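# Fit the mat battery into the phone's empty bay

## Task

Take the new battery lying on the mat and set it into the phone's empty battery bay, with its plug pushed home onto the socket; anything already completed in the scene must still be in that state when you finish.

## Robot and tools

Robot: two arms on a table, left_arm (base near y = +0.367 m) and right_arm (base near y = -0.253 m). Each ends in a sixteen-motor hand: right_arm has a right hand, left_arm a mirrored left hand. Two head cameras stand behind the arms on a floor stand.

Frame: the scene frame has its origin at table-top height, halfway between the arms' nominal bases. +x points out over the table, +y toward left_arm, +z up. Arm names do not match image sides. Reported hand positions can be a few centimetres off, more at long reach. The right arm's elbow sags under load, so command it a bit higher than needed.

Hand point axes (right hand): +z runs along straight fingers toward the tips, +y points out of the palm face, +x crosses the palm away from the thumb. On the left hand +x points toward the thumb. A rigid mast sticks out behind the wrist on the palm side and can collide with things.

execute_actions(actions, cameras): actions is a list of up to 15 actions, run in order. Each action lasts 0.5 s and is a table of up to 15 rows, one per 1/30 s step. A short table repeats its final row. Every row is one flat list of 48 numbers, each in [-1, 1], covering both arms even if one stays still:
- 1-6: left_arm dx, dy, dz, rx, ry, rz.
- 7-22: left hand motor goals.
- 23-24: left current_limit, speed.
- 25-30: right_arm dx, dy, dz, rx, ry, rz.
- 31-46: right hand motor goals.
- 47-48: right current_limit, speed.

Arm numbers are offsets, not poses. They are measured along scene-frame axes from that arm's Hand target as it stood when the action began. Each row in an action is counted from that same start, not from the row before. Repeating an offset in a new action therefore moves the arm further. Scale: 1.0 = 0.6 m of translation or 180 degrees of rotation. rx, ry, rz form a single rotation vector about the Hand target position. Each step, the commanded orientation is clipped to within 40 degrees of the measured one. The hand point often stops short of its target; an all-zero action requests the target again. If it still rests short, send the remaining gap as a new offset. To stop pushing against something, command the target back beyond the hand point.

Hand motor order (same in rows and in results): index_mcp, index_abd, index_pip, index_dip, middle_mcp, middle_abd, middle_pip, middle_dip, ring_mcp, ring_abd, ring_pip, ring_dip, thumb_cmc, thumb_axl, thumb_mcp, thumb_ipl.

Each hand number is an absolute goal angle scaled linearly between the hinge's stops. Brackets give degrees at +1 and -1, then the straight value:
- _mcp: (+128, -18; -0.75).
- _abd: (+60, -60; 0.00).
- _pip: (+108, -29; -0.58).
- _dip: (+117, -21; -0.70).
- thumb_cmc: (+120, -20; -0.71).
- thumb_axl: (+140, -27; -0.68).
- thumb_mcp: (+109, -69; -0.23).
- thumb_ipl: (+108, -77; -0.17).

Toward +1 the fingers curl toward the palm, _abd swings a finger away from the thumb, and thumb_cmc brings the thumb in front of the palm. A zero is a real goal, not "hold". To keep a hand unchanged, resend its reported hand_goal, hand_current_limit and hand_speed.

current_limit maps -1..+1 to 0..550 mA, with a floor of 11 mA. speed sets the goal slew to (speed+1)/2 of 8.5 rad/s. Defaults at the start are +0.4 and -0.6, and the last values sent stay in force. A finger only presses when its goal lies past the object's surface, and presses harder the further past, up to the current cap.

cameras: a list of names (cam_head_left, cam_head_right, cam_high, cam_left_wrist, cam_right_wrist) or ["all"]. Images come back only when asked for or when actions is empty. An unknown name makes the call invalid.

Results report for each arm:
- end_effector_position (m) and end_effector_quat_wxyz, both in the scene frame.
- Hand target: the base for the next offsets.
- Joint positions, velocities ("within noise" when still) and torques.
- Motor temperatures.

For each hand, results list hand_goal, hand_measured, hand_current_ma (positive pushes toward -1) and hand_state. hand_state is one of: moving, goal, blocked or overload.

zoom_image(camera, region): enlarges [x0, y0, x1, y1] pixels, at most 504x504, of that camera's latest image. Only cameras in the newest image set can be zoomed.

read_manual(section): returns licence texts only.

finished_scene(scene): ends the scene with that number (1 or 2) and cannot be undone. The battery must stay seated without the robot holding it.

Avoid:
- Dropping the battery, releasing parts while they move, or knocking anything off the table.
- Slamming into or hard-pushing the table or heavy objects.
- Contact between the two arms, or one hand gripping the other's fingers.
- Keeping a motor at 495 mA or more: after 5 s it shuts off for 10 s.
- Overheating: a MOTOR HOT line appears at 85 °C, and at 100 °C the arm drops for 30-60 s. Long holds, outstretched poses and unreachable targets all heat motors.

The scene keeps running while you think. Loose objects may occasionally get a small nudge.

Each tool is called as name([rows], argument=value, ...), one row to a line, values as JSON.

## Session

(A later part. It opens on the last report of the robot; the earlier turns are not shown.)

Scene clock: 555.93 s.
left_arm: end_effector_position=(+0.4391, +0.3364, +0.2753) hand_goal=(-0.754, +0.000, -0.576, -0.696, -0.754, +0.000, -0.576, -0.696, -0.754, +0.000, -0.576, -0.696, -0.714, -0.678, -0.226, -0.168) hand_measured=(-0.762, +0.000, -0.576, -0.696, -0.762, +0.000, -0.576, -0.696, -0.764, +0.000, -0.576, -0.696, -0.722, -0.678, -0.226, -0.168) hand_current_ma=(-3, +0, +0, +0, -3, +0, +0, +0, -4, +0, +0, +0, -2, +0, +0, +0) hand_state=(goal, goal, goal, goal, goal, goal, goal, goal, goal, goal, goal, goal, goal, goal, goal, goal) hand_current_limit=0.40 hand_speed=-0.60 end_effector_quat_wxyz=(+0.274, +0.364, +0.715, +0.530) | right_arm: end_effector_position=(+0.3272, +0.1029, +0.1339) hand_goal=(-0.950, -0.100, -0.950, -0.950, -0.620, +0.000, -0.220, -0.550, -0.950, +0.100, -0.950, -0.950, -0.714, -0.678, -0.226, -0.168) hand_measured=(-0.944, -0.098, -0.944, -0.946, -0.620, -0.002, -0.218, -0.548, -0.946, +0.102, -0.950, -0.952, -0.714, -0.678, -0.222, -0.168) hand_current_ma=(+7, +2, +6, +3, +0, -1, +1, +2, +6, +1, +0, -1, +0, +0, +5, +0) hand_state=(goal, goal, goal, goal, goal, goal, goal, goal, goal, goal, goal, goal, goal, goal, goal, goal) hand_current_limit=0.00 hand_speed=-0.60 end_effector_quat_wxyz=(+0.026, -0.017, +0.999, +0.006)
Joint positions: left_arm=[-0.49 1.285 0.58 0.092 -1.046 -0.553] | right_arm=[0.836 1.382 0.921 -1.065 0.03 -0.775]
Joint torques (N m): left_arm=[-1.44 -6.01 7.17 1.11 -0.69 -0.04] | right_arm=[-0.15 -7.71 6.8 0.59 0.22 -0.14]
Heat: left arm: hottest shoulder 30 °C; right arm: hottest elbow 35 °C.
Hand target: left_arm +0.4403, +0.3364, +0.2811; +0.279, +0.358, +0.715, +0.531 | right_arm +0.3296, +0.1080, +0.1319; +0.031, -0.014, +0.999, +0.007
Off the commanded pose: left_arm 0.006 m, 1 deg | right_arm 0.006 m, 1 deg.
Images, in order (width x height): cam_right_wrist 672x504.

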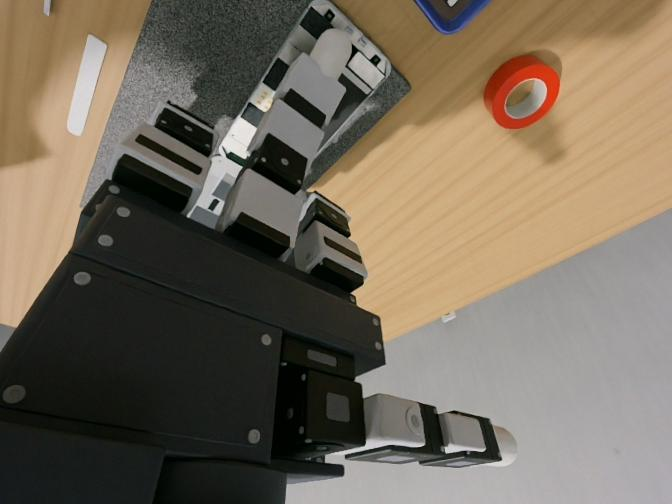

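execute_actions([
  [[0,0,0,0,0,0,-0.754,0,-0.576,-0.696,-0.754,0,-0.576,-0.696,-0.754,0,-0.576,-0.696,-0.714,-0.678,-0.226,-0.168,0.4,-0.6,0.0065,-0.005,0.08,0,0,0,-0.95,-0.1,-0.95,-0.95,-0.62,0,-0.22,-0.55,-0.95,0.1,-0.95,-0.95,-0.714,-0.678,-0.226,-0.168,0.0,-0.6]],
  [[0,0,0,0,0,0,-0.754,0,-0.576,-0.696,-0.754,0,-0.576,-0.696,-0.754,0,-0.576,-0.696,-0.714,-0.678,-0.226,-0.168,0.4,-0.6,0.0,0,-0.084,0,0,0,-0.95,-0.1,-0.95,-0.95,-0.62,0,-0.22,-0.55,-0.95,0.1,-0.95,-0.95,-0.714,-0.678,-0.226,-0.168,0.0,-0.6]],
], cameras=["cam_right_wrist"])

zoom_image(camera="cam_right_wrist", region=[280, 0, 440, 140])

Scene clock: 559.00 s.
left_arm: end_effector_position=(+0.4391, +0.3364, +0.2753) hand_goal=(-0.754, +0.000, -0.576, -0.696, -0.754, +0.000, -0.576, -0.696, -0.754, +0.000, -0.576, -0.696, -0.714, -0.678, -0.226, -0.168) hand_measured=(-0.762, +0.000, -0.576, -0.696, -0.762, +0.000, -0.576, -0.696, -0.764, +0.000, -0.576, -0.696, -0.722, -0.678, -0.226, -0.168) hand_current_ma=(-3, +0, +0, +0, -3, +0, +0, +0, -4, +0, +0, +0, -2, +0, +0, +0) hand_state=(goal, goal, goal, goal, goal, goal, goal, goal, goal, goal, goal, goal, goal, goal, goal, goal) hand_current_limit=0.40 hand_speed=-0.60 end_effector_quat_wxyz=(+0.274, +0.364, +0.715, +0.530) | right_arm: end_effector_position=(+0.3279, +0.1037, +0.1320) hand_goal=(-0.950, -0.100, -0.950, -0.950, -0.620, +0.000, -0.220, -0.550, -0.950, +0.100, -0.950, -0.950, -0.714, -0.678, -0.226, -0.168) hand_measured=(-0.944, -0.098, -0.944, -0.946, -0.620, -0.002, -0.218, -0.548, -0.946, +0.102, -0.950, -0.952, -0.714, -0.678, -0.222, -0.168) hand_current_ma=(+7, +2, +6, +3, +0, -1, +1, +2, +6, +1, +0, -1, +0, +0, +5, +0) hand_state=(goal, goal, goal, goal, goal, goal, goal, goal, goal, goal, goal, goal, goal, goal, goal, goal) hand_current_limit=0.00 hand_speed=-0.60 end_effector_quat_wxyz=(+0.027, -0.017, +0.999, +0.006)
Joint positions: left_arm=[-0.49 1.285 0.58 0.092 -1.046 -0.553] | right_arm=[0.836 1.387 0.92 -1.058 0.03 -0.775]
Joint torques (N m): left_arm=[-1.03 -6.24 7.05 1.29 -0.65 -0.09] | right_arm=[-0.56 -7.65 6.78 0.69 0.2 -0.19]
Heat: left arm: hottest shoulder 30 °C; right arm: hottest elbow 35 °C.
Hand target: left_arm +0.4403, +0.3364, +0.2811; +0.279, +0.358, +0.715, +0.531 | right_arm +0.3335, +0.1050, +0.1295; +0.031, -0.014, +0.999, +0.007
Off the commanded pose: left_arm 0.006 m, 1 deg | right_arm 0.006 m, 1 deg.
Images, in order (width x height): cam_right_wrist 672x504.

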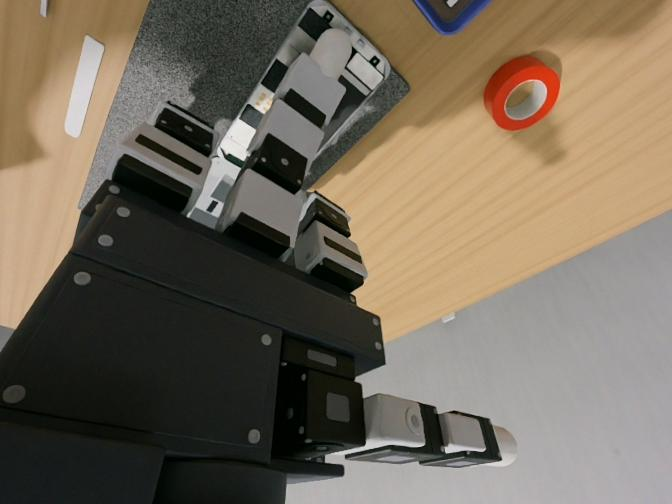

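Scaled by 3.150 from the camera's 672x504 image, which has a finer 960x720 frame.

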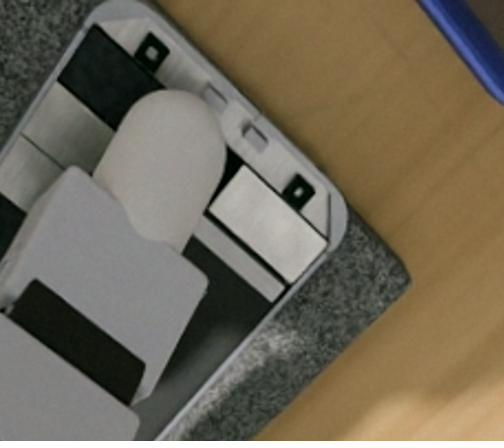

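execute_actions([
  [[0,0,0,0,0,0,-0.754,0,-0.576,-0.696,-0.754,0,-0.576,-0.696,-0.754,0,-0.576,-0.696,-0.714,-0.678,-0.226,-0.168,0.4,-0.6,0.0097,-0.009,0.0,0,0,0,-0.95,-0.1,-0.95,-0.95,-0.62,0,-0.22,-0.55,-0.95,0.1,-0.95,-0.95,-0.714,-0.678,-0.226,-0.168,0.0,-0.6]],
])

Scene clock: 560.30 s.
left_arm: end_effector_position=(+0.4391, +0.3364, +0.2753) hand_goal=(-0.754, +0.000, -0.576, -0.696, -0.754, +0.000, -0.576, -0.696, -0.754, +0.000, -0.576, -0.696, -0.714, -0.678, -0.226, -0.168) hand_measured=(-0.762, +0.000, -0.576, -0.696, -0.762, +0.000, -0.576, -0.696, -0.764, +0.000, -0.576, -0.696, -0.722, -0.678, -0.226, -0.168) hand_current_ma=(-3, +0, +0, +0, -3, +0, +0, +0, -4, +0, +0, +0, -2, +0, +0, +0) hand_state=(goal, goal, goal, goal, goal, goal, goal, goal, goal, goal, goal, goal, goal, goal, goal, goal) hand_current_limit=0.40 hand_speed=-0.60 end_effector_quat_wxyz=(+0.274, +0.364, +0.715, +0.530) | right_arm: end_effector_position=(+0.3341, +0.0984, +0.1319) hand_goal=(-0.950, -0.100, -0.950, -0.950, -0.620, +0.000, -0.220, -0.550, -0.950, +0.100, -0.950, -0.950, -0.714, -0.678, -0.226, -0.168) hand_measured=(-0.944, -0.098, -0.944, -0.946, -0.620, -0.002, -0.218, -0.548, -0.946, +0.102, -0.950, -0.952, -0.714, -0.678, -0.222, -0.168) hand_current_ma=(+7, +2, +6, +3, +0, -1, +1, +2, +6, +1, +0, -1, +0, +0, +5, +0) hand_state=(goal, goal, goal, goal, goal, goal, goal, goal, goal, goal, goal, goal, goal, goal, goal, goal) hand_current_limit=0.00 hand_speed=-0.60 end_effector_quat_wxyz=(+0.027, -0.012, +1.000, +0.006)
Joint positions: left_arm=[-0.49 1.285 0.58 0.092 -1.046 -0.553] | right_arm=[0.816 1.387 0.92 -1.058 0.03 -0.785]
Joint torques (N m): left_arm=[-1.08 -7 7.19 0.99 -0.63 -0.04] | right_arm=[-1.55 -8.06 6.89 0.44 0.12 -0.21]
Heat: left arm: hottest shoulder 30 °C; right arm: hottest elbow 35 °C.
Hand target: left_arm +0.4403, +0.3364, +0.2811; +0.279, +0.358, +0.715, +0.531 | right_arm +0.3393, +0.0996, +0.1295; +0.031, -0.014, +0.999, +0.007
Off the commanded pose: left_arm 0.006 m, 1 deg | right_arm 0.006 m, 1 deg.

execute_actions([
  [[0,0,0,0,0,0,-0.754,0,-0.576,-0.696,-0.754,0,-0.576,-0.696,-0.754,0,-0.576,-0.696,-0.714,-0.678,-0.226,-0.168,0.4,-0.6,0.0,0,-0.003,0,0,0,-0.95,-0.1,-0.95,-0.95,-0.60,0.032,-0.22,-0.55,-0.95,0.15,-0.95,-0.95,-0.714,-0.678,-0.226,-0.168,0.2,-0.6]],
], cameras=["cam_right_wrist"])

zoom_image(camera="cam_right_wrist", region=[280, 0, 440, 140])

Scene clock: 561.50 s.
left_arm: end_effector_position=(+0.4391, +0.3364, +0.2753) hand_goal=(-0.754, +0.000, -0.576, -0.696, -0.754, +0.000, -0.576, -0.696, -0.754, +0.000, -0.576, -0.696, -0.714, -0.678, -0.226, -0.168) hand_measured=(-0.762, +0.000, -0.576, -0.696, -0.762, +0.000, -0.576, -0.696, -0.764, +0.000, -0.576, -0.696, -0.722, -0.678, -0.226, -0.168) hand_current_ma=(-3, +0, +0, +0, -3, +0, +0, +0, -4, +0, +0, +0, -2, +0, +0, +0) hand_state=(goal, goal, goal, goal, goal, goal, goal, goal, goal, goal, goal, goal, goal, goal, goal, goal) hand_current_limit=0.40 hand_speed=-0.60 end_effector_quat_wxyz=(+0.274, +0.364, +0.715, +0.530) | right_arm: end_effector_position=(+0.3351, +0.0995, +0.1325) hand_goal=(-0.950, -0.100, -0.950, -0.950, -0.600, +0.032, -0.220, -0.550, -0.950, +0.150, -0.950, -0.950, -0.714, -0.678, -0.226, -0.168) hand_measured=(-0.944, -0.098, -0.944, -0.946, -0.606, +0.030, -0.218, -0.548, -0.946, +0.146, -0.950, -0.952, -0.714, -0.678, -0.222, -0.168) hand_current_ma=(+7, +2, +6, +3, -6, -2, +1, +2, +6, -4, +0, -1, +0, +0, +5, +0) hand_state=(goal, goal, goal, goal, goal, goal, goal, goal, goal, goal, goal, goal, goal, goal, goal, goal) hand_current_limit=0.20 hand_speed=-0.60 end_effector_quat_wxyz=(+0.029, -0.012, +0.999, +0.008)
Joint positions: left_arm=[-0.49 1.285 0.58 0.092 -1.046 -0.553] | right_arm=[0.816 1.387 0.92 -1.051 0.03 -0.785]
Joint torques (N m): left_arm=[-1.44 -6.77 6.99 1.25 -0.67 -0.09] | right_arm=[-1.14 -7.88 6.76 0.42 0.19 -0.28]
Heat: left arm: hottest shoulder 30 °C; right arm: hottest elbow 35 °C.
Hand target: left_arm +0.4403, +0.3364, +0.2811; +0.279, +0.358, +0.715, +0.531 | right_arm +0.3393, +0.0996, +0.1277; +0.031, -0.014, +0.999, +0.007
Off the commanded pose: left_arm 0.006 m, 1 deg | right_arm 0.006 m, 0 deg.
Images, in order (width x height): cam_right_wrist 672x504.

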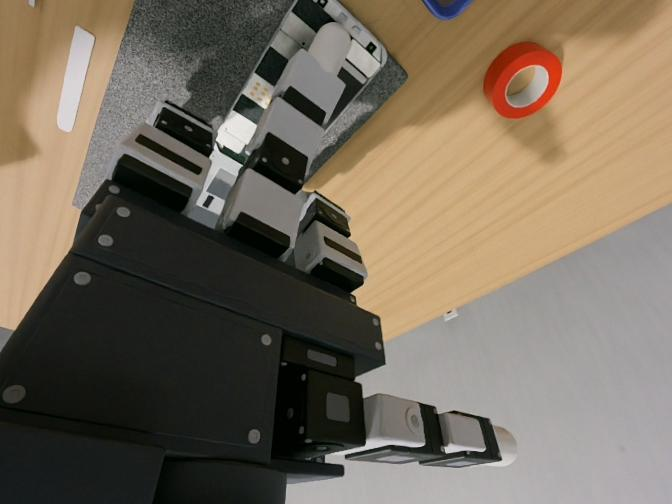

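Scaled by 3.150 from the camera's 672x504 image, which has a finer 960x720 frame.

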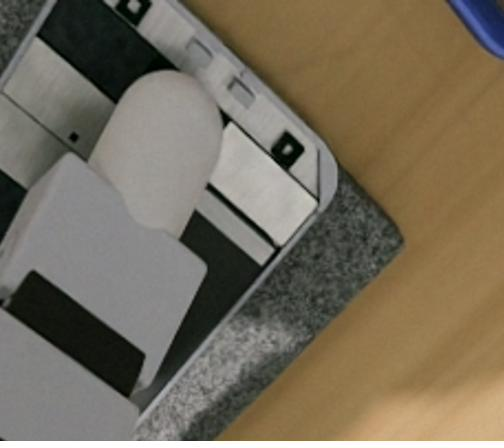

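execute_actions([
  [[0,0,0,0,0,0,-0.754,0,-0.576,-0.696,-0.754,0,-0.576,-0.696,-0.754,0,-0.576,-0.696,-0.714,-0.678,-0.226,-0.168,0.4,-0.6,-0.002,0,-0.014,0,0,0,-0.95,-0.1,-0.95,-0.95,-0.60,0.045,-0.22,-0.55,-0.95,0.15,-0.95,-0.95,-0.714,-0.678,-0.226,-0.168,0.3,-0.6]],
], cameras=["cam_right_wrist"])

zoom_image(camera="cam_right_wrist", region=[280, 0, 440, 140])

Scene clock: 563.37 s.
left_arm: end_effector_position=(+0.4391, +0.3364, +0.2753) hand_goal=(-0.754, +0.000, -0.576, -0.696, -0.754, +0.000, -0.576, -0.696, -0.754, +0.000, -0.576, -0.696, -0.714, -0.678, -0.226, -0.168) hand_measured=(-0.762, +0.000, -0.576, -0.696, -0.762, +0.000, -0.576, -0.696, -0.764, +0.000, -0.576, -0.696, -0.722, -0.678, -0.226, -0.168) hand_current_ma=(-3, +0, +0, +0, -3, +0, +0, +0, -4, +0, +0, +0, -2, +0, +0, +0) hand_state=(goal, goal, goal, goal, goal, goal, goal, goal, goal, goal, goal, goal, goal, goal, goal, goal) hand_current_limit=0.40 hand_speed=-0.60 end_effector_quat_wxyz=(+0.274, +0.364, +0.715, +0.530) | right_arm: end_effector_position=(+0.3341, +0.0990, +0.1264) hand_goal=(-0.950, -0.100, -0.950, -0.950, -0.600, +0.044, -0.220, -0.550, -0.950, +0.150, -0.950, -0.950, -0.714, -0.678, -0.226, -0.168) hand_measured=(-0.944, -0.098, -0.944, -0.946, -0.600, +0.042, -0.218, -0.548, -0.946, +0.146, -0.950, -0.952, -0.714, -0.678, -0.222, -0.168) hand_current_ma=(+7, +2, +6, +3, +0, -1, +3, +2, +6, -4, +0, -1, +0, +0, +5, +0) hand_state=(goal, goal, goal, goal, goal, goal, goal, goal, goal, goal, goal, goal, goal, goal, goal, goal) hand_current_limit=0.30 hand_speed=-0.60 end_effector_quat_wxyz=(+0.031, -0.016, +0.999, +0.009)
Joint positions: left_arm=[-0.49 1.285 0.58 0.092 -1.046 -0.553] | right_arm=[0.816 1.391 0.906 -1.03 0.032 -0.793]
Joint torques (N m): left_arm=[-2.08 -6.77 7.19 1.21 -0.64 -0.05] | right_arm=[-1.08 -7.82 6.52 0.79 0.14 -0.22]
Heat: left arm: hottest shoulder 30 °C; right arm: hottest elbow 35 °C.
Hand target: left_arm +0.4403, +0.3364, +0.2811; +0.279, +0.358, +0.715, +0.531 | right_arm +0.3381, +0.0996, +0.1193; +0.031, -0.014, +0.999, +0.007
Off the commanded pose: left_arm 0.006 m, 1 deg | right_arm 0.008 m, 0 deg.
Images, in order (width x height): cam_right_wrist 672x504.

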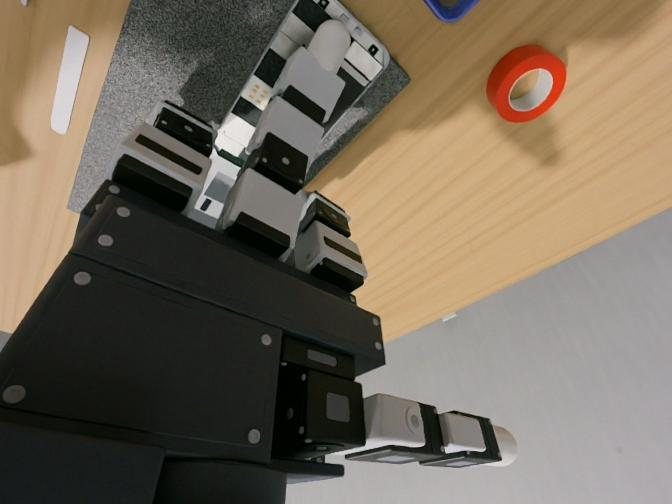

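Scaled by 3.150 from the camera's 672x504 image, which has a finer 960x720 frame.

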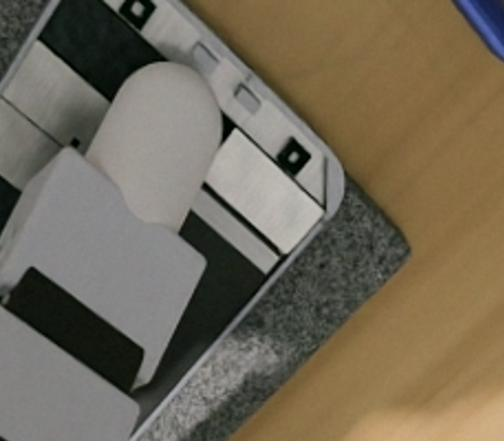

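execute_actions([
  [[0,0,0,0,0,0,-0.754,0,-0.576,-0.696,-0.754,0,-0.576,-0.696,-0.754,0,-0.576,-0.696,-0.714,-0.678,-0.226,-0.168,0.4,-0.6,0.001,0,-0.012,0,0,0,-0.95,-0.1,-0.95,-0.95,-0.60,0.035,-0.22,-0.55,-0.95,0.15,-0.95,-0.95,-0.714,-0.678,-0.226,-0.168,0.4,-0.6]],
], cameras=["cam_right_wrist"])

zoom_image(camera="cam_right_wrist", region=[280, 0, 440, 140])

Scene clock: 564.73 s.
left_arm: end_effector_position=(+0.4391, +0.3364, +0.2753) hand_goal=(-0.754, +0.000, -0.576, -0.696, -0.754, +0.000, -0.576, -0.696, -0.754, +0.000, -0.576, -0.696, -0.714, -0.678, -0.226, -0.168) hand_measured=(-0.762, +0.000, -0.576, -0.696, -0.762, +0.000, -0.576, -0.696, -0.764, +0.000, -0.576, -0.696, -0.722, -0.678, -0.226, -0.168) hand_current_ma=(-3, +0, +0, +0, -3, +0, +0, +0, -4, +0, +0, +0, -2, +0, +0, +0) hand_state=(goal, goal, goal, goal, goal, goal, goal, goal, goal, goal, goal, goal, goal, goal, goal, goal) hand_current_limit=0.40 hand_speed=-0.60 end_effector_quat_wxyz=(+0.274, +0.364, +0.715, +0.530) | right_arm: end_effector_position=(+0.3346, +0.1000, +0.1246) hand_goal=(-0.950, -0.100, -0.950, -0.950, -0.600, +0.034, -0.220, -0.550, -0.950, +0.150, -0.950, -0.950, -0.714, -0.678, -0.226, -0.168) hand_measured=(-0.944, -0.098, -0.944, -0.946, -0.594, +0.042, -0.210, -0.544, -0.946, +0.146, -0.950, -0.952, -0.714, -0.678, -0.222, -0.168) hand_current_ma=(+7, +2, +6, +3, +8, +9, +15, +8, +6, -3, +0, -1, +0, +0, +5, +0) hand_state=(goal, goal, goal, goal, goal, goal, goal, goal, goal, goal, goal, goal, goal, goal, goal, goal) hand_current_limit=0.40 hand_speed=-0.60 end_effector_quat_wxyz=(+0.033, -0.017, +0.999, +0.012)
Joint positions: left_arm=[-0.49 1.285 0.58 0.092 -1.046 -0.553] | right_arm=[0.816 1.393 0.9 -1.015 0.03 -0.794]
Joint torques (N m): left_arm=[-1.2 -6.24 7.04 1.05 -0.69 -0.07] | right_arm=[-1.2 -6.42 6.01 0.92 0.17 -0.22]
Heat: left arm: hottest shoulder 30 °C; right arm: hottest elbow 35 °C.
Hand target: left_arm +0.4403, +0.3364, +0.2811; +0.279, +0.358, +0.715, +0.531 | right_arm +0.3387, +0.0996, +0.1121; +0.031, -0.014, +0.999, +0.007
Off the commanded pose: left_arm 0.006 m, 1 deg | right_arm 0.013 m, 1 deg.
Images, in order (width x height): cam_right_wrist 672x504.

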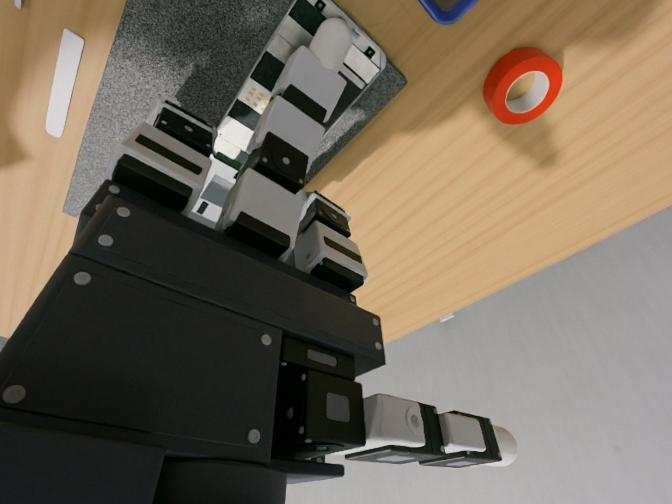

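Scaled by 3.150 from the camera's 672x504 image, which has a finer 960x720 frame.

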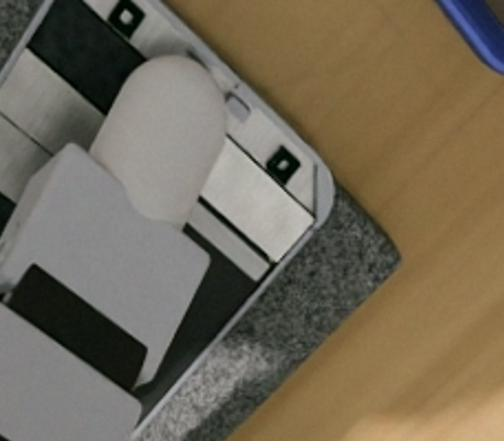

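execute_actions([
  [[0,0,0,0,0,0,-0.754,0,-0.576,-0.696,-0.754,0,-0.576,-0.696,-0.754,0,-0.576,-0.696,-0.714,-0.678,-0.226,-0.168,0.4,-0.6,0.0,0,0.025,0,0,0,-0.95,-0.1,-0.95,-0.95,-0.63,0.01,-0.22,-0.55,-0.95,0.15,-0.95,-0.95,-0.714,-0.678,-0.226,-0.168,0.3,-0.6]],
  [[0,0,0,0,0,0,-0.754,0,-0.576,-0.696,-0.754,0,-0.576,-0.696,-0.754,0,-0.576,-0.696,-0.714,-0.678,-0.226,-0.168,0.4,-0.6,0.0,0,-0.016,0,0,0,-0.95,-0.1,-0.95,-0.95,-0.63,0.01,-0.22,-0.55,-0.95,0.15,-0.95,-0.95,-0.714,-0.678,-0.226,-0.168,0.3,-0.6]],
], cameras=["cam_right_wrist"])

zoom_image(camera="cam_right_wrist", region=[280, 0, 440, 140])

Scene clock: 567.43 s.
left_arm: end_effector_position=(+0.4391, +0.3364, +0.2753) hand_goal=(-0.754, +0.000, -0.576, -0.696, -0.754, +0.000, -0.576, -0.696, -0.754, +0.000, -0.576, -0.696, -0.714, -0.678, -0.226, -0.168) hand_measured=(-0.762, +0.000, -0.576, -0.696, -0.762, +0.000, -0.576, -0.696, -0.764, +0.000, -0.576, -0.696, -0.722, -0.678, -0.226, -0.168) hand_current_ma=(-3, +0, +0, +0, -3, +0, +0, +0, -4, +0, +0, +0, -2, +0, +0, +0) hand_state=(goal, goal, goal, goal, goal, goal, goal, goal, goal, goal, goal, goal, goal, goal, goal, goal) hand_current_limit=0.40 hand_speed=-0.60 end_effector_quat_wxyz=(+0.274, +0.364, +0.715, +0.530) | right_arm: end_effector_position=(+0.3325, +0.0997, +0.1240) hand_goal=(-0.950, -0.100, -0.950, -0.950, -0.630, +0.010, -0.220, -0.550, -0.950, +0.150, -0.950, -0.950, -0.714, -0.678, -0.226, -0.168) hand_measured=(-0.944, -0.098, -0.944, -0.946, -0.598, +0.010, -0.202, -0.538, -0.946, +0.146, -0.950, -0.952, -0.714, -0.678, -0.222, -0.168) hand_current_ma=(+7, +2, +6, +3, +71, +0, +32, +17, +6, -3, +0, -1, +0, +0, +5, +0) hand_state=(goal, goal, goal, goal, blocked, goal, goal, goal, goal, goal, goal, goal, goal, goal, goal, goal) hand_current_limit=0.30 hand_speed=-0.60 end_effector_quat_wxyz=(+0.031, -0.018, +0.999, +0.010)
Joint positions: left_arm=[-0.49 1.285 0.58 0.092 -1.046 -0.553] | right_arm=[0.819 1.393 0.9 -1.021 0.03 -0.794]
Joint torques (N m): left_arm=[-1.38 -6.07 7.23 1.07 -0.7 -0.1] | right_arm=[-1.73 -7.3 6.74 0.59 0.16 -0.2]
Heat: left arm: hottest shoulder 30 °C; right arm: hottest elbow 35 °C.
Hand target: left_arm +0.4403, +0.3364, +0.2811; +0.279, +0.358, +0.715, +0.531 | right_arm +0.3387, +0.0996, +0.1175; +0.031, -0.014, +0.999, +0.007
Off the commanded pose: left_arm 0.006 m, 1 deg | right_arm 0.009 m, 1 deg.
Images, in order (width x height): cam_right_wrist 672x504.

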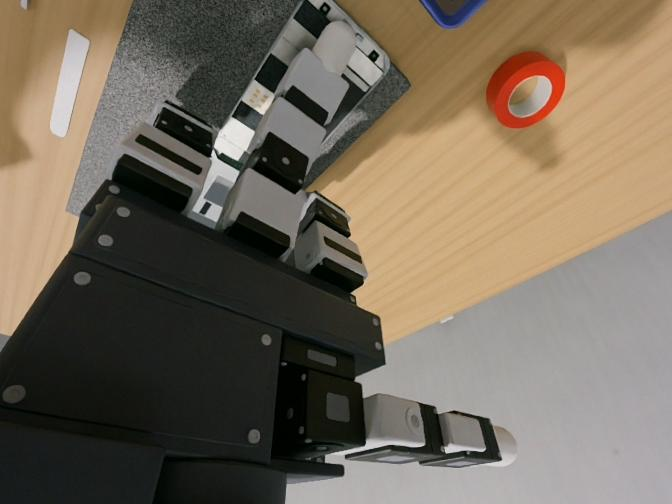

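Scaled by 3.150 from the camera's 672x504 image, which has a finer 960x720 frame.

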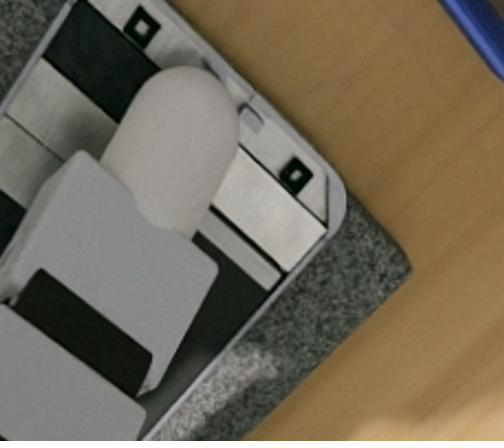

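execute_actions([
  [[0,0,0,0,0,0,-0.754,0,-0.576,-0.696,-0.754,0,-0.576,-0.696,-0.754,0,-0.576,-0.696,-0.714,-0.678,-0.226,-0.168,0.4,-0.6,0.0,0,0.04,0,0,0,-0.95,-0.1,-0.95,-0.95,-0.62,0.01,-0.22,-0.55,-0.95,0.15,-0.95,-0.95,-0.714,-0.678,-0.226,-0.168,0.3,-0.6]],
  [[0,0,0,0,0,0,-0.754,0,-0.576,-0.696,-0.754,0,-0.576,-0.696,-0.754,0,-0.576,-0.696,-0.714,-0.678,-0.226,-0.168,0.4,-0.6,0.007,-0.006,0,0,0,0,-0.95,-0.1,-0.95,-0.95,-0.62,0.01,-0.22,-0.55,-0.95,0.15,-0.95,-0.95,-0.714,-0.678,-0.226,-0.168,0.3,-0.6]],
  [[0,0,0,0,0,0,-0.754,0,-0.576,-0.696,-0.754,0,-0.576,-0.696,-0.754,0,-0.576,-0.696,-0.714,-0.678,-0.226,-0.168,0.4,-0.6,0,0,-0.026,0,0,0,-0.95,-0.1,-0.95,-0.95,-0.62,0.01,-0.22,-0.55,-0.95,0.15,-0.95,-0.95,-0.714,-0.678,-0.226,-0.168,0.3,-0.6]],
], cameras=["cam_right_wrist"])

zoom_image(camera="cam_right_wrist", region=[280, 0, 440, 140])

Scene clock: 570.80 s.
left_arm: end_effector_position=(+0.4391, +0.3364, +0.2753) hand_goal=(-0.754, +0.000, -0.576, -0.696, -0.754, +0.000, -0.576, -0.696, -0.754, +0.000, -0.576, -0.696, -0.714, -0.678, -0.226, -0.168) hand_measured=(-0.762, +0.000, -0.576, -0.696, -0.762, +0.000, -0.576, -0.696, -0.764, +0.000, -0.576, -0.696, -0.722, -0.678, -0.226, -0.168) hand_current_ma=(-3, +0, +0, +0, -3, +0, +0, +0, -4, +0, +0, +0, -2, +0, +0, +0) hand_state=(goal, goal, goal, goal, goal, goal, goal, goal, goal, goal, goal, goal, goal, goal, goal, goal) hand_current_limit=0.40 hand_speed=-0.60 end_effector_quat_wxyz=(+0.274, +0.364, +0.715, +0.530) | right_arm: end_effector_position=(+0.3291, +0.0934, +0.1222) hand_goal=(-0.950, -0.100, -0.950, -0.950, -0.620, +0.010, -0.220, -0.550, -0.950, +0.150, -0.950, -0.950, -0.714, -0.678, -0.226, -0.168) hand_measured=(-0.944, -0.098, -0.944, -0.946, -0.592, +0.018, -0.200, -0.538, -0.946, +0.146, -0.950, -0.952, -0.714, -0.678, -0.222, -0.168) hand_current_ma=(+7, +2, +6, +3, +60, +8, +36, +20, +6, -3, +0, -1, +0, +0, +5, +0) hand_state=(goal, goal, goal, goal, blocked, goal, blocked, goal, goal, goal, goal, goal, goal, goal, goal, goal) hand_current_limit=0.30 hand_speed=-0.60 end_effector_quat_wxyz=(+0.021, -0.022, +1.000, +0.000)
Joint positions: left_arm=[-0.49 1.285 0.58 0.092 -1.046 -0.553] | right_arm=[0.812 1.393 0.901 -1.05 0.029 -0.81]
Joint torques (N m): left_arm=[-0.97 -6.71 7.13 1.18 -0.63 -0.08] | right_arm=[-1.38 -7.82 7.47 0.75 0.12 -0.21]
Heat: left arm: hottest shoulder 30 °C; right arm: hottest elbow 35 °C.
Hand target: left_arm +0.4403, +0.3364, +0.2811; +0.279, +0.358, +0.715, +0.531 | right_arm +0.3429, +0.0960, +0.1259; +0.031, -0.014, +0.999, +0.007
Off the commanded pose: left_arm 0.006 m, 1 deg | right_arm 0.014 m, 2 deg.
Images, in order (width x height): cam_right_wrist 672x504.

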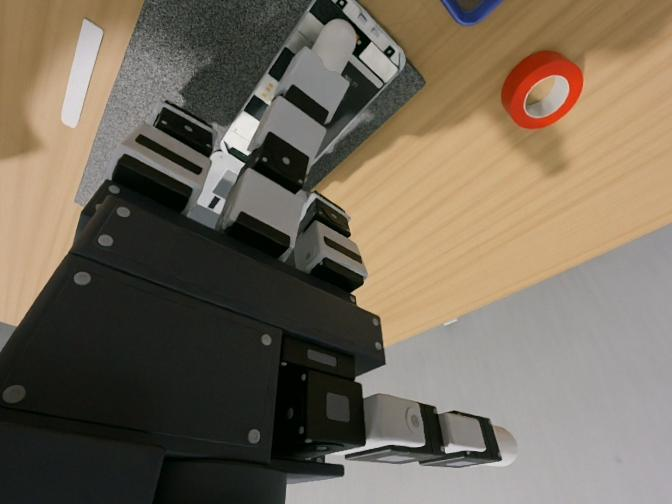

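Scaled by 3.150 from the camera's 672x504 image, which has a finer 960x720 frame.

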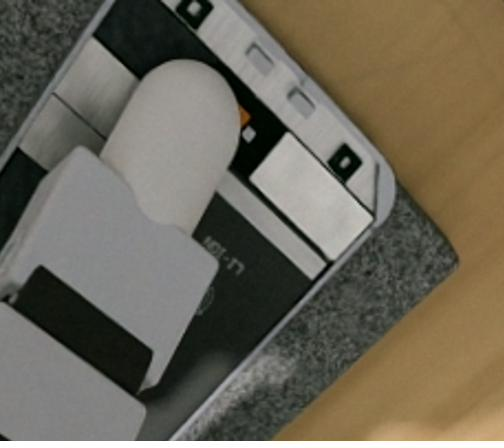

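execute_actions([
  [[0,0,0,0,0,0,-0.754,0,-0.576,-0.696,-0.754,0,-0.576,-0.696,-0.754,0,-0.576,-0.696,-0.714,-0.678,-0.226,-0.168,0.4,-0.6,0,0,0.08,0,0,0,-0.95,-0.1,-0.95,-0.95,-0.62,0.01,-0.22,-0.55,-0.95,0.15,-0.95,-0.95,-0.714,-0.678,-0.226,-0.168,0.3,-0.6]],
  [[0,0,0,0,0,0,-0.754,0,-0.576,-0.696,-0.754,0,-0.576,-0.696,-0.754,0,-0.576,-0.696,-0.714,-0.678,-0.226,-0.168,0.4,-0.6,0,-0.03,-0.02,0,0,0,-0.95,-0.1,-0.95,-0.95,-0.62,0.01,-0.22,-0.55,-0.95,0.15,-0.95,-0.95,-0.714,-0.678,-0.226,-0.168,0.3,-0.6]],
], cameras=["cam_right_wrist"])

zoom_image(camera="cam_right_wrist", region=[330, 0, 400, 60])

Scene clock: 573.63 s.
left_arm: end_effector_position=(+0.4391, +0.3364, +0.2753) hand_goal=(-0.754, +0.000, -0.576, -0.696, -0.754, +0.000, -0.576, -0.696, -0.754, +0.000, -0.576, -0.696, -0.714, -0.678, -0.226, -0.168) hand_measured=(-0.762, +0.000, -0.576, -0.696, -0.762, +0.000, -0.576, -0.696, -0.764, +0.000, -0.576, -0.696, -0.722, -0.678, -0.226, -0.168) hand_current_ma=(-3, +0, +0, +0, -3, +0, +0, +0, -4, +0, +0, +0, -2, +0, +0, +0) hand_state=(goal, goal, goal, goal, goal, goal, goal, goal, goal, goal, goal, goal, goal, goal, goal, goal) hand_current_limit=0.40 hand_speed=-0.60 end_effector_quat_wxyz=(+0.274, +0.364, +0.715, +0.530) | right_arm: end_effector_position=(+0.3387, +0.0780, +0.1533) hand_goal=(-0.950, -0.100, -0.950, -0.950, -0.620, +0.010, -0.220, -0.550, -0.950, +0.150, -0.950, -0.950, -0.714, -0.678, -0.226, -0.168) hand_measured=(-0.944, -0.098, -0.944, -0.946, -0.620, +0.012, -0.218, -0.548, -0.946, +0.146, -0.950, -0.952, -0.714, -0.678, -0.222, -0.168) hand_current_ma=(+7, +2, +6, +3, +1, +1, +1, +2, +5, -3, +0, -1, +0, +0, +5, +0) hand_state=(goal, goal, goal, goal, goal, goal, goal, goal, goal, goal, goal, goal, goal, goal, goal, goal) hand_current_limit=0.30 hand_speed=-0.60 end_effector_quat_wxyz=(+0.018, -0.012, +1.000, -0.003)
Joint positions: left_arm=[-0.49 1.285 0.58 0.092 -1.046 -0.553] | right_arm=[0.767 1.345 0.947 -1.151 0.029 -0.834]
Joint torques (N m): left_arm=[-1.49 -6.83 7.16 1.25 -0.66 -0.1] | right_arm=[-1.9 -10.29 6.41 0.43 0.09 -0.23]
Heat: left arm: hottest shoulder 30 °C; right arm: hottest elbow 35 °C.
Hand target: left_arm +0.4403, +0.3364, +0.2811; +0.279, +0.358, +0.715, +0.531 | right_arm +0.3429, +0.0780, +0.1619; +0.031, -0.014, +0.999, +0.007
Off the commanded pose: left_arm 0.006 m, 1 deg | right_arm 0.010 m, 2 deg.
Images, in order (width x height): cam_right_wrist 672x504.

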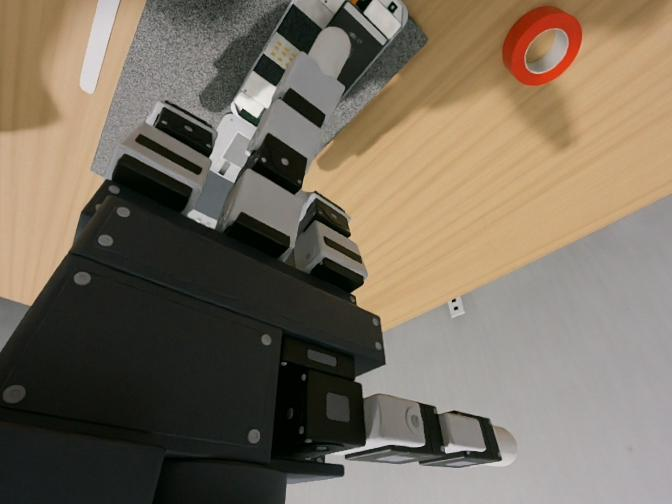

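Scaled by 7.200 from the camera's 672x504 image, which has a finer 960x720 frame.

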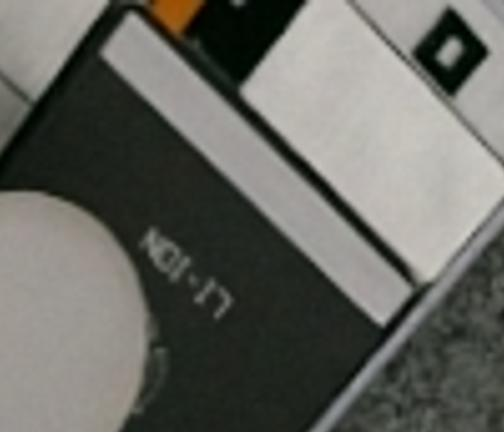

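execute_actions([
  [[0,0,0,0,0,0,-0.754,0,-0.576,-0.696,-0.754,0,-0.576,-0.696,-0.754,0,-0.576,-0.696,-0.714,-0.678,-0.226,-0.168,0.4,-0.6,0.0,0.05,0.0,0,0,0,-0.95,-0.1,-0.95,-0.95,-0.95,0.01,-0.95,-0.95,-0.95,0.15,-0.95,-0.95,-0.714,-0.678,-0.226,-0.168,0.3,-0.6]],
  [[0,0,0,0,0,0,-0.754,0,-0.576,-0.696,-0.754,0,-0.576,-0.696,-0.754,0,-0.576,-0.696,-0.714,-0.678,-0.226,-0.168,0.4,-0.6,0.0,0,-0.03,0,0,0,-0.95,-0.1,-0.95,-0.95,-0.95,0.01,-0.95,-0.95,-0.95,0.15,-0.95,-0.95,-0.714,-0.678,-0.226,-0.168,0.3,-0.6]],
], cameras=["cam_right_wrist"])

zoom_image(camera="cam_right_wrist", region=[310, 0, 410, 90])

Scene clock: 575.50 s.
left_arm: end_effector_position=(+0.4391, +0.3364, +0.2753) hand_goal=(-0.754, +0.000, -0.576, -0.696, -0.754, +0.000, -0.576, -0.696, -0.754, +0.000, -0.576, -0.696, -0.714, -0.678, -0.226, -0.168) hand_measured=(-0.762, +0.000, -0.576, -0.696, -0.762, +0.000, -0.576, -0.696, -0.764, +0.000, -0.576, -0.696, -0.722, -0.678, -0.226, -0.168) hand_current_ma=(-3, +0, +0, +0, -3, +0, +0, +0, -4, +0, +0, +0, -2, +0, +0, +0) hand_state=(goal, goal, goal, goal, goal, goal, goal, goal, goal, goal, goal, goal, goal, goal, goal, goal) hand_current_limit=0.40 hand_speed=-0.60 end_effector_quat_wxyz=(+0.274, +0.364, +0.715, +0.530) | right_arm: end_effector_position=(+0.3344, +0.0989, +0.1396) hand_goal=(-0.950, -0.100, -0.950, -0.950, -0.950, +0.010, -0.950, -0.950, -0.950, +0.150, -0.950, -0.950, -0.714, -0.678, -0.226, -0.168) hand_measured=(-0.944, -0.098, -0.944, -0.946, -0.940, +0.012, -0.944, -0.946, -0.946, +0.146, -0.950, -0.952, -0.714, -0.678, -0.222, -0.168) hand_current_ma=(+7, +2, +6, +3, +13, +1, +7, +3, +5, -2, +0, -1, +0, +0, +5, +0) hand_state=(goal, goal, goal, goal, goal, goal, goal, goal, goal, goal, goal, goal, goal, goal, goal, goal) hand_current_limit=0.30 hand_speed=-0.60 end_effector_quat_wxyz=(+0.021, -0.018, +1.000, +0.001)
Joint positions: left_arm=[-0.49 1.285 0.58 0.092 -1.046 -0.553] | right_arm=[0.813 1.388 0.947 -1.099 0.029 -0.801]
Joint torques (N m): left_arm=[-1.67 -5.89 7.31 1.17 -0.65 -0.06] | right_arm=[0.26 -8.29 8.29 0.55 0.24 -0.12]
Heat: left arm: hottest shoulder 30 °C; right arm: hottest elbow 35 °C.
Hand target: left_arm +0.4403, +0.3364, +0.2811; +0.279, +0.358, +0.715, +0.531 | right_arm +0.3429, +0.1080, +0.1439; +0.031, -0.014, +0.999, +0.007
Off the commanded pose: left_arm 0.006 m, 1 deg | right_arm 0.013 m, 1 deg.
Images, in order (width x height): cam_right_wrist 672x504.

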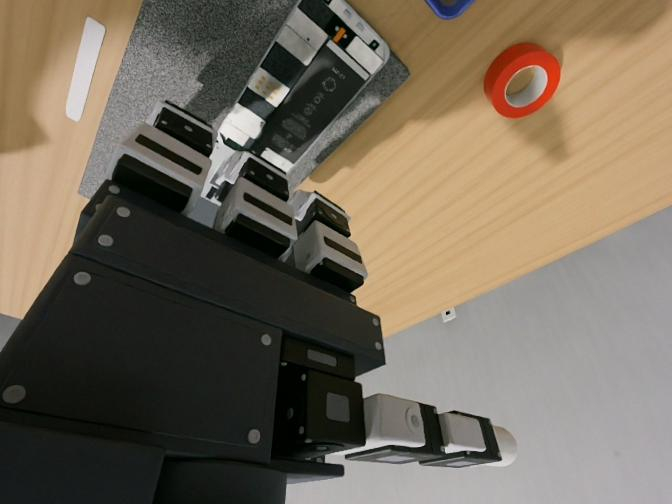

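Scaled by 5.040 from the camera's 672x504 image, which has a finer 960x720 frame.

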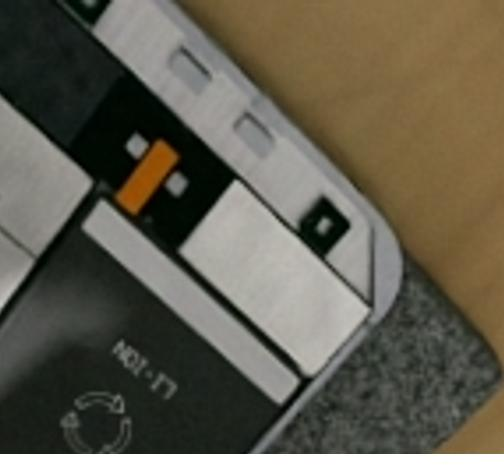

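execute_actions([
  [[0,0,0,0,0,0,-0.754,0,-0.576,-0.696,-0.754,0,-0.576,-0.696,-0.754,0,-0.576,-0.696,-0.714,-0.678,-0.226,-0.168,0.4,-0.6,0.0,0.0,0.0,0,0,0,-0.95,-0.1,-0.95,-0.95,-0.61,0.04,-0.22,-0.55,-0.95,0.15,-0.95,-0.95,-0.714,-0.678,-0.226,-0.168,0.3,-0.4]],
  [[0,0,0,0,0,0,-0.754,0,-0.576,-0.696,-0.754,0,-0.576,-0.696,-0.754,0,-0.576,-0.696,-0.714,-0.678,-0.226,-0.168,0.4,-0.6,0.0,0,-0.025,0,0,0,-0.95,-0.1,-0.95,-0.95,-0.61,0.04,-0.22,-0.55,-0.95,0.15,-0.95,-0.95,-0.714,-0.678,-0.226,-0.168,0.3,-0.6]],
], cameras=["cam_right_wrist"])

zoom_image(camera="cam_right_wrist", region=[280, 0, 440, 140])

Scene clock: 578.63 s.
left_arm: end_effector_position=(+0.4391, +0.3364, +0.2753) hand_goal=(-0.754, +0.000, -0.576, -0.696, -0.754, +0.000, -0.576, -0.696, -0.754, +0.000, -0.576, -0.696, -0.714, -0.678, -0.226, -0.168) hand_measured=(-0.762, +0.000, -0.576, -0.696, -0.762, +0.000, -0.576, -0.696, -0.764, +0.000, -0.576, -0.696, -0.722, -0.678, -0.226, -0.168) hand_current_ma=(-3, +0, +0, +0, -3, +0, +0, +0, -4, +0, +0, +0, -2, +0, +0, +0) hand_state=(goal, goal, goal, goal, goal, goal, goal, goal, goal, goal, goal, goal, goal, goal, goal, goal) hand_current_limit=0.40 hand_speed=-0.60 end_effector_quat_wxyz=(+0.274, +0.364, +0.715, +0.530) | right_arm: end_effector_position=(+0.3388, +0.0951, +0.1396) hand_goal=(-0.950, -0.100, -0.950, -0.950, -0.610, +0.040, -0.220, -0.550, -0.950, +0.150, -0.950, -0.950, -0.714, -0.678, -0.226, -0.168) hand_measured=(-0.944, -0.098, -0.944, -0.946, -0.798, +0.084, -0.776, -0.646, -0.946, +0.148, -0.950, -0.952, -0.714, -0.678, -0.222, -0.168) hand_current_ma=(+7, +2, +6, +3, -357, +87, -358, -303, +6, -2, +0, -1, +0, +0, +5, +0) hand_state=(goal, goal, goal, goal, blocked, blocked, blocked, blocked, goal, goal, goal, goal, goal, goal, goal, goal) hand_current_limit=0.30 hand_speed=-0.60 end_effector_quat_wxyz=(+0.028, -0.015, +0.999, -0.005)
Joint positions: left_arm=[-0.49 1.285 0.58 0.092 -1.046 -0.553] | right_arm=[0.807 1.387 0.947 -1.099 0.046 -0.801]
Joint torques (N m): left_arm=[-1.61 -6.3 7.13 1.07 -0.67 -0.01] | right_arm=[-0.44 -6.53 6.11 1.96 -0.23 -0.1]
Heat: left arm: hottest shoulder 30 °C; right arm: hottest elbow 35 °C.
Hand target: left_arm +0.4403, +0.3364, +0.2811; +0.279, +0.358, +0.715, +0.531 | right_arm +0.3429, +0.1080, +0.1289; +0.031, -0.014, +0.999, +0.007
Off the commanded pose: left_arm 0.006 m, 1 deg | right_arm 0.017 m, 1 deg.
Images, in order (width x height): cam_right_wrist 672x504.

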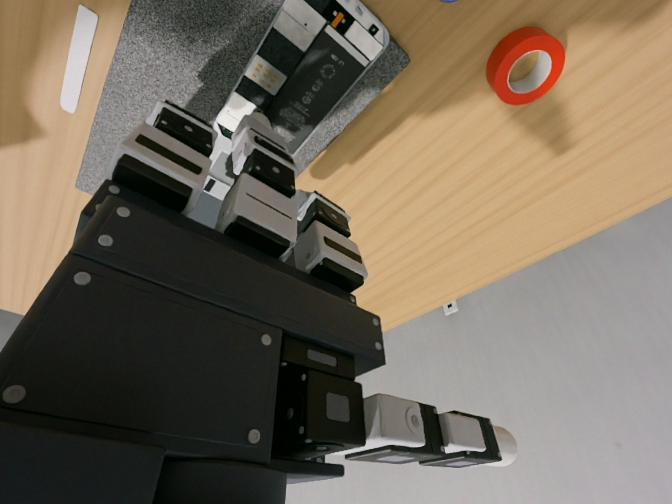

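Scaled by 3.150 from the camera's 672x504 image, which has a finer 960x720 frame.

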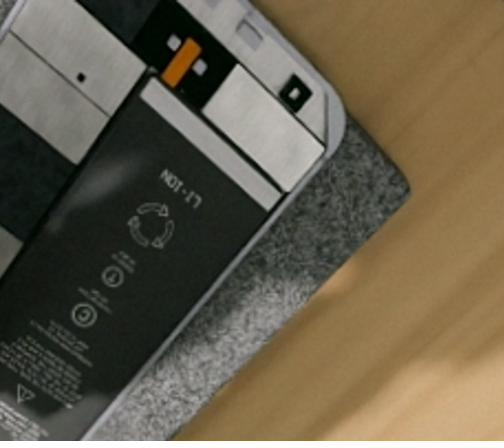

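execute_actions([
  [[0,0,0,0,0,0,-0.754,0,-0.576,-0.696,-0.754,0,-0.576,-0.696,-0.754,0,-0.576,-0.696,-0.714,-0.678,-0.226,-0.168,0.4,-0.6,0.0,0.0,0.08,0,0,0,-0.95,-0.1,-0.95,-0.95,-0.80,0.05,-0.78,-0.66,-0.95,0.15,-0.95,-0.95,-0.714,-0.678,-0.226,-0.168,0.0,-0.6]],
  [[0,0,0,0,0,0,-0.754,0,-0.576,-0.696,-0.754,0,-0.576,-0.696,-0.754,0,-0.576,-0.696,-0.714,-0.678,-0.226,-0.168,0.4,-0.6,0.0,0,0.02,0,0,0,-0.95,-0.1,-0.95,-0.95,-0.61,0.03,-0.22,-0.55,-0.95,0.15,-0.95,-0.95,-0.714,-0.678,-0.226,-0.168,0.0,-0.6]],
], cameras=["cam_right_wrist", "cam_head_left"])

zoom_image(camera="cam_right_wrist", region=[280, 0, 440, 140])

zoom_image(camera="cam_head_left", region=[220, 300, 370, 410])

Scene clock: 580.53 s.
left_arm: end_effector_position=(+0.4391, +0.3364, +0.2753) hand_goal=(-0.754, +0.000, -0.576, -0.696, -0.754, +0.000, -0.576, -0.696, -0.754, +0.000, -0.576, -0.696, -0.714, -0.678, -0.226, -0.168) hand_measured=(-0.762, +0.000, -0.576, -0.696, -0.762, +0.000, -0.576, -0.696, -0.764, +0.000, -0.576, -0.696, -0.722, -0.678, -0.226, -0.168) hand_current_ma=(-3, +0, +0, +0, -3, +0, +0, +0, -4, +0, +0, +0, -2, +0, +0, +0) hand_state=(goal, goal, goal, goal, goal, goal, goal, goal, goal, goal, goal, goal, goal, goal, goal, goal) hand_current_limit=0.40 hand_speed=-0.60 end_effector_quat_wxyz=(+0.274, +0.364, +0.715, +0.530) | right_arm: end_effector_position=(+0.3310, +0.0917, +0.1584) hand_goal=(-0.950, -0.100, -0.950, -0.950, -0.610, +0.030, -0.220, -0.550, -0.950, +0.150, -0.950, -0.950, -0.714, -0.678, -0.226, -0.168) hand_measured=(-0.944, -0.098, -0.944, -0.946, -0.612, +0.032, -0.224, -0.554, -0.946, +0.148, -0.950, -0.952, -0.714, -0.678, -0.222, -0.168) hand_current_ma=(+7, +2, +6, +3, -2, +2, -5, -3, +6, -2, +0, -1, +0, +0, +5, +0) hand_state=(goal, goal, goal, goal, goal, goal, goal, goal, goal, goal, goal, goal, goal, goal, goal, goal) hand_current_limit=0.00 hand_speed=-0.60 end_effector_quat_wxyz=(+0.008, -0.016, +1.000, -0.017)
Joint positions: left_arm=[-0.49 1.285 0.58 0.092 -1.046 -0.553] | right_arm=[0.81 1.371 0.995 -1.208 0.035 -0.799]
Joint torques (N m): left_arm=[-1.32 -6.24 7.04 1.32 -0.64 -0.07] | right_arm=[0.15 -9.82 10.54 -0.53 -0.13 -0.1]
Heat: left arm: hottest shoulder 30 °C; right arm: hottest elbow 35 °C.
Hand target: left_arm +0.4403, +0.3364, +0.2811; +0.279, +0.358, +0.715, +0.531 | right_arm +0.3429, +0.1080, +0.1889; +0.031, -0.014, +0.999, +0.007
Off the commanded pose: left_arm 0.006 m, 1 deg | right_arm 0.037 m, 4 deg.
Images, in order (width x height): cam_head_left 672x504, cam_right_wrist 672x504.

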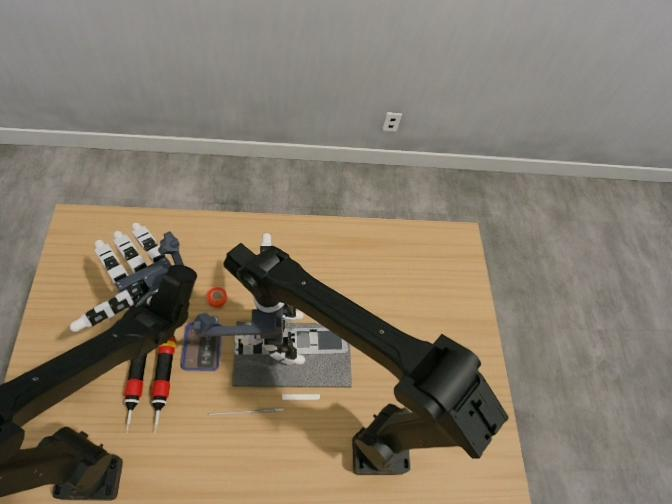

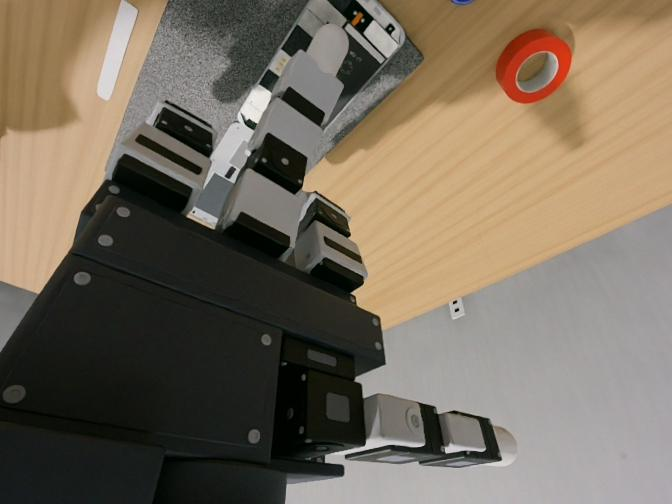

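Scaled by 3.150 from the camera's 672x504 image, which has a finer 960x720 frame.

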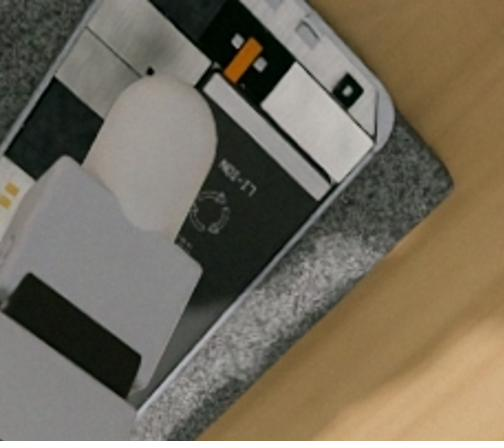

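Scaled by 3.360 from the camera's 672x504 image, which has a finer 960x720 frame.

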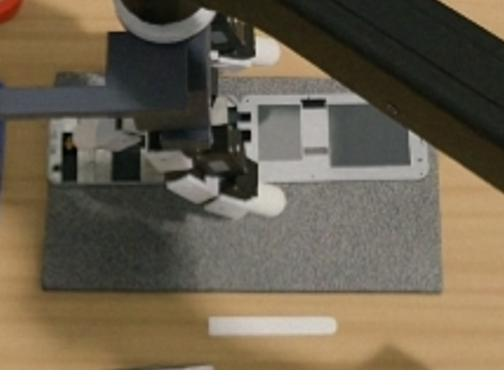

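execute_actions([
  [[0,0,0,0,0,0,-0.754,0,-0.576,-0.696,-0.754,0,-0.576,-0.696,-0.754,0,-0.576,-0.696,-0.714,-0.678,-0.226,-0.168,0.4,-0.6,-0.0048,-0.0125,0.02,0,0,0,-0.95,-0.1,-0.95,-0.95,-0.62,0.03,-0.22,-0.55,-0.95,0.15,-0.95,-0.95,-0.714,-0.678,-0.226,-0.168,0.0,-0.6]],
  [[0,0,0,0,0,0,-0.754,0,-0.576,-0.696,-0.754,0,-0.576,-0.696,-0.754,0,-0.576,-0.696,-0.714,-0.678,-0.226,-0.168,0.4,-0.6,0,0,-0.115,0,0,0,-0.95,-0.1,-0.95,-0.95,-0.62,0.03,-0.22,-0.55,-0.95,0.15,-0.95,-0.95,-0.714,-0.678,-0.226,-0.168,0.0,-0.6]],
], cameras=["cam_right_wrist"])

zoom_image(camera="cam_right_wrist", region=[280, 0, 440, 140])

Scene clock: 583.37 s.
left_arm: end_effector_position=(+0.4391, +0.3364, +0.2753) hand_goal=(-0.754, +0.000, -0.576, -0.696, -0.754, +0.000, -0.576, -0.696, -0.754, +0.000, -0.576, -0.696, -0.714, -0.678, -0.226, -0.168) hand_measured=(-0.762, +0.000, -0.576, -0.696, -0.762, +0.000, -0.576, -0.696, -0.764, +0.000, -0.576, -0.696, -0.722, -0.678, -0.226, -0.168) hand_current_ma=(-3, +0, +0, +0, -3, +0, +0, +0, -4, +0, +0, +0, -2, +0, +0, +0) hand_state=(goal, goal, goal, goal, goal, goal, goal, goal, goal, goal, goal, goal, goal, goal, goal, goal) hand_current_limit=0.40 hand_speed=-0.60 end_effector_quat_wxyz=(+0.274, +0.364, +0.715, +0.530) | right_arm: end_effector_position=(+0.3359, +0.0967, +0.1325) hand_goal=(-0.950, -0.100, -0.950, -0.950, -0.620, +0.030, -0.220, -0.550, -0.950, +0.150, -0.950, -0.950, -0.714, -0.678, -0.226, -0.168) hand_measured=(-0.944, -0.098, -0.944, -0.946, -0.620, +0.032, -0.224, -0.554, -0.946, +0.148, -0.950, -0.952, -0.714, -0.678, -0.222, -0.168) hand_current_ma=(+7, +2, +6, +3, +0, +2, -4, -3, +6, -2, +0, -1, +0, +0, +5, +0) hand_state=(goal, goal, goal, goal, goal, goal, goal, goal, goal, goal, goal, goal, goal, goal, goal, goal) hand_current_limit=0.00 hand_speed=-0.60 end_effector_quat_wxyz=(+0.028, -0.016, +0.999, +0.003)
Joint positions: left_arm=[-0.49 1.285 0.58 0.092 -1.046 -0.553] | right_arm=[0.81 1.388 0.924 -1.064 0.035 -0.799]
Joint torques (N m): left_arm=[-1.2 -6.24 7.04 1.03 -0.63 -0.09] | right_arm=[-0.67 -8.18 7.09 0.62 -0.1 -0.16]
Heat: left arm: hottest shoulder 30 °C; right arm: hottest elbow 35 °C.
Hand target: left_arm +0.4403, +0.3364, +0.2811; +0.279, +0.358, +0.715, +0.531 | right_arm +0.3400, +0.1005, +0.1319; +0.031, -0.014, +0.999, +0.007
Off the commanded pose: left_arm 0.006 m, 1 deg | right_arm 0.006 m, 1 deg.
Images, in order (width x height): cam_right_wrist 672x504.

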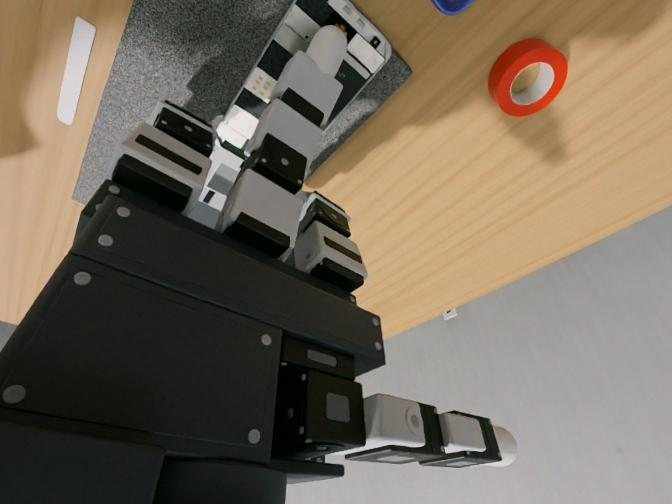

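Scaled by 3.150 from the camera's 672x504 image, which has a finer 960x720 frame.

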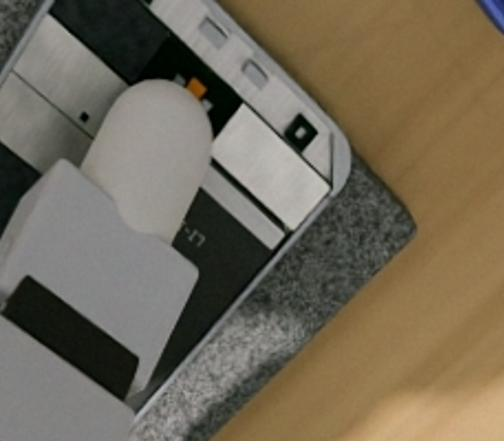

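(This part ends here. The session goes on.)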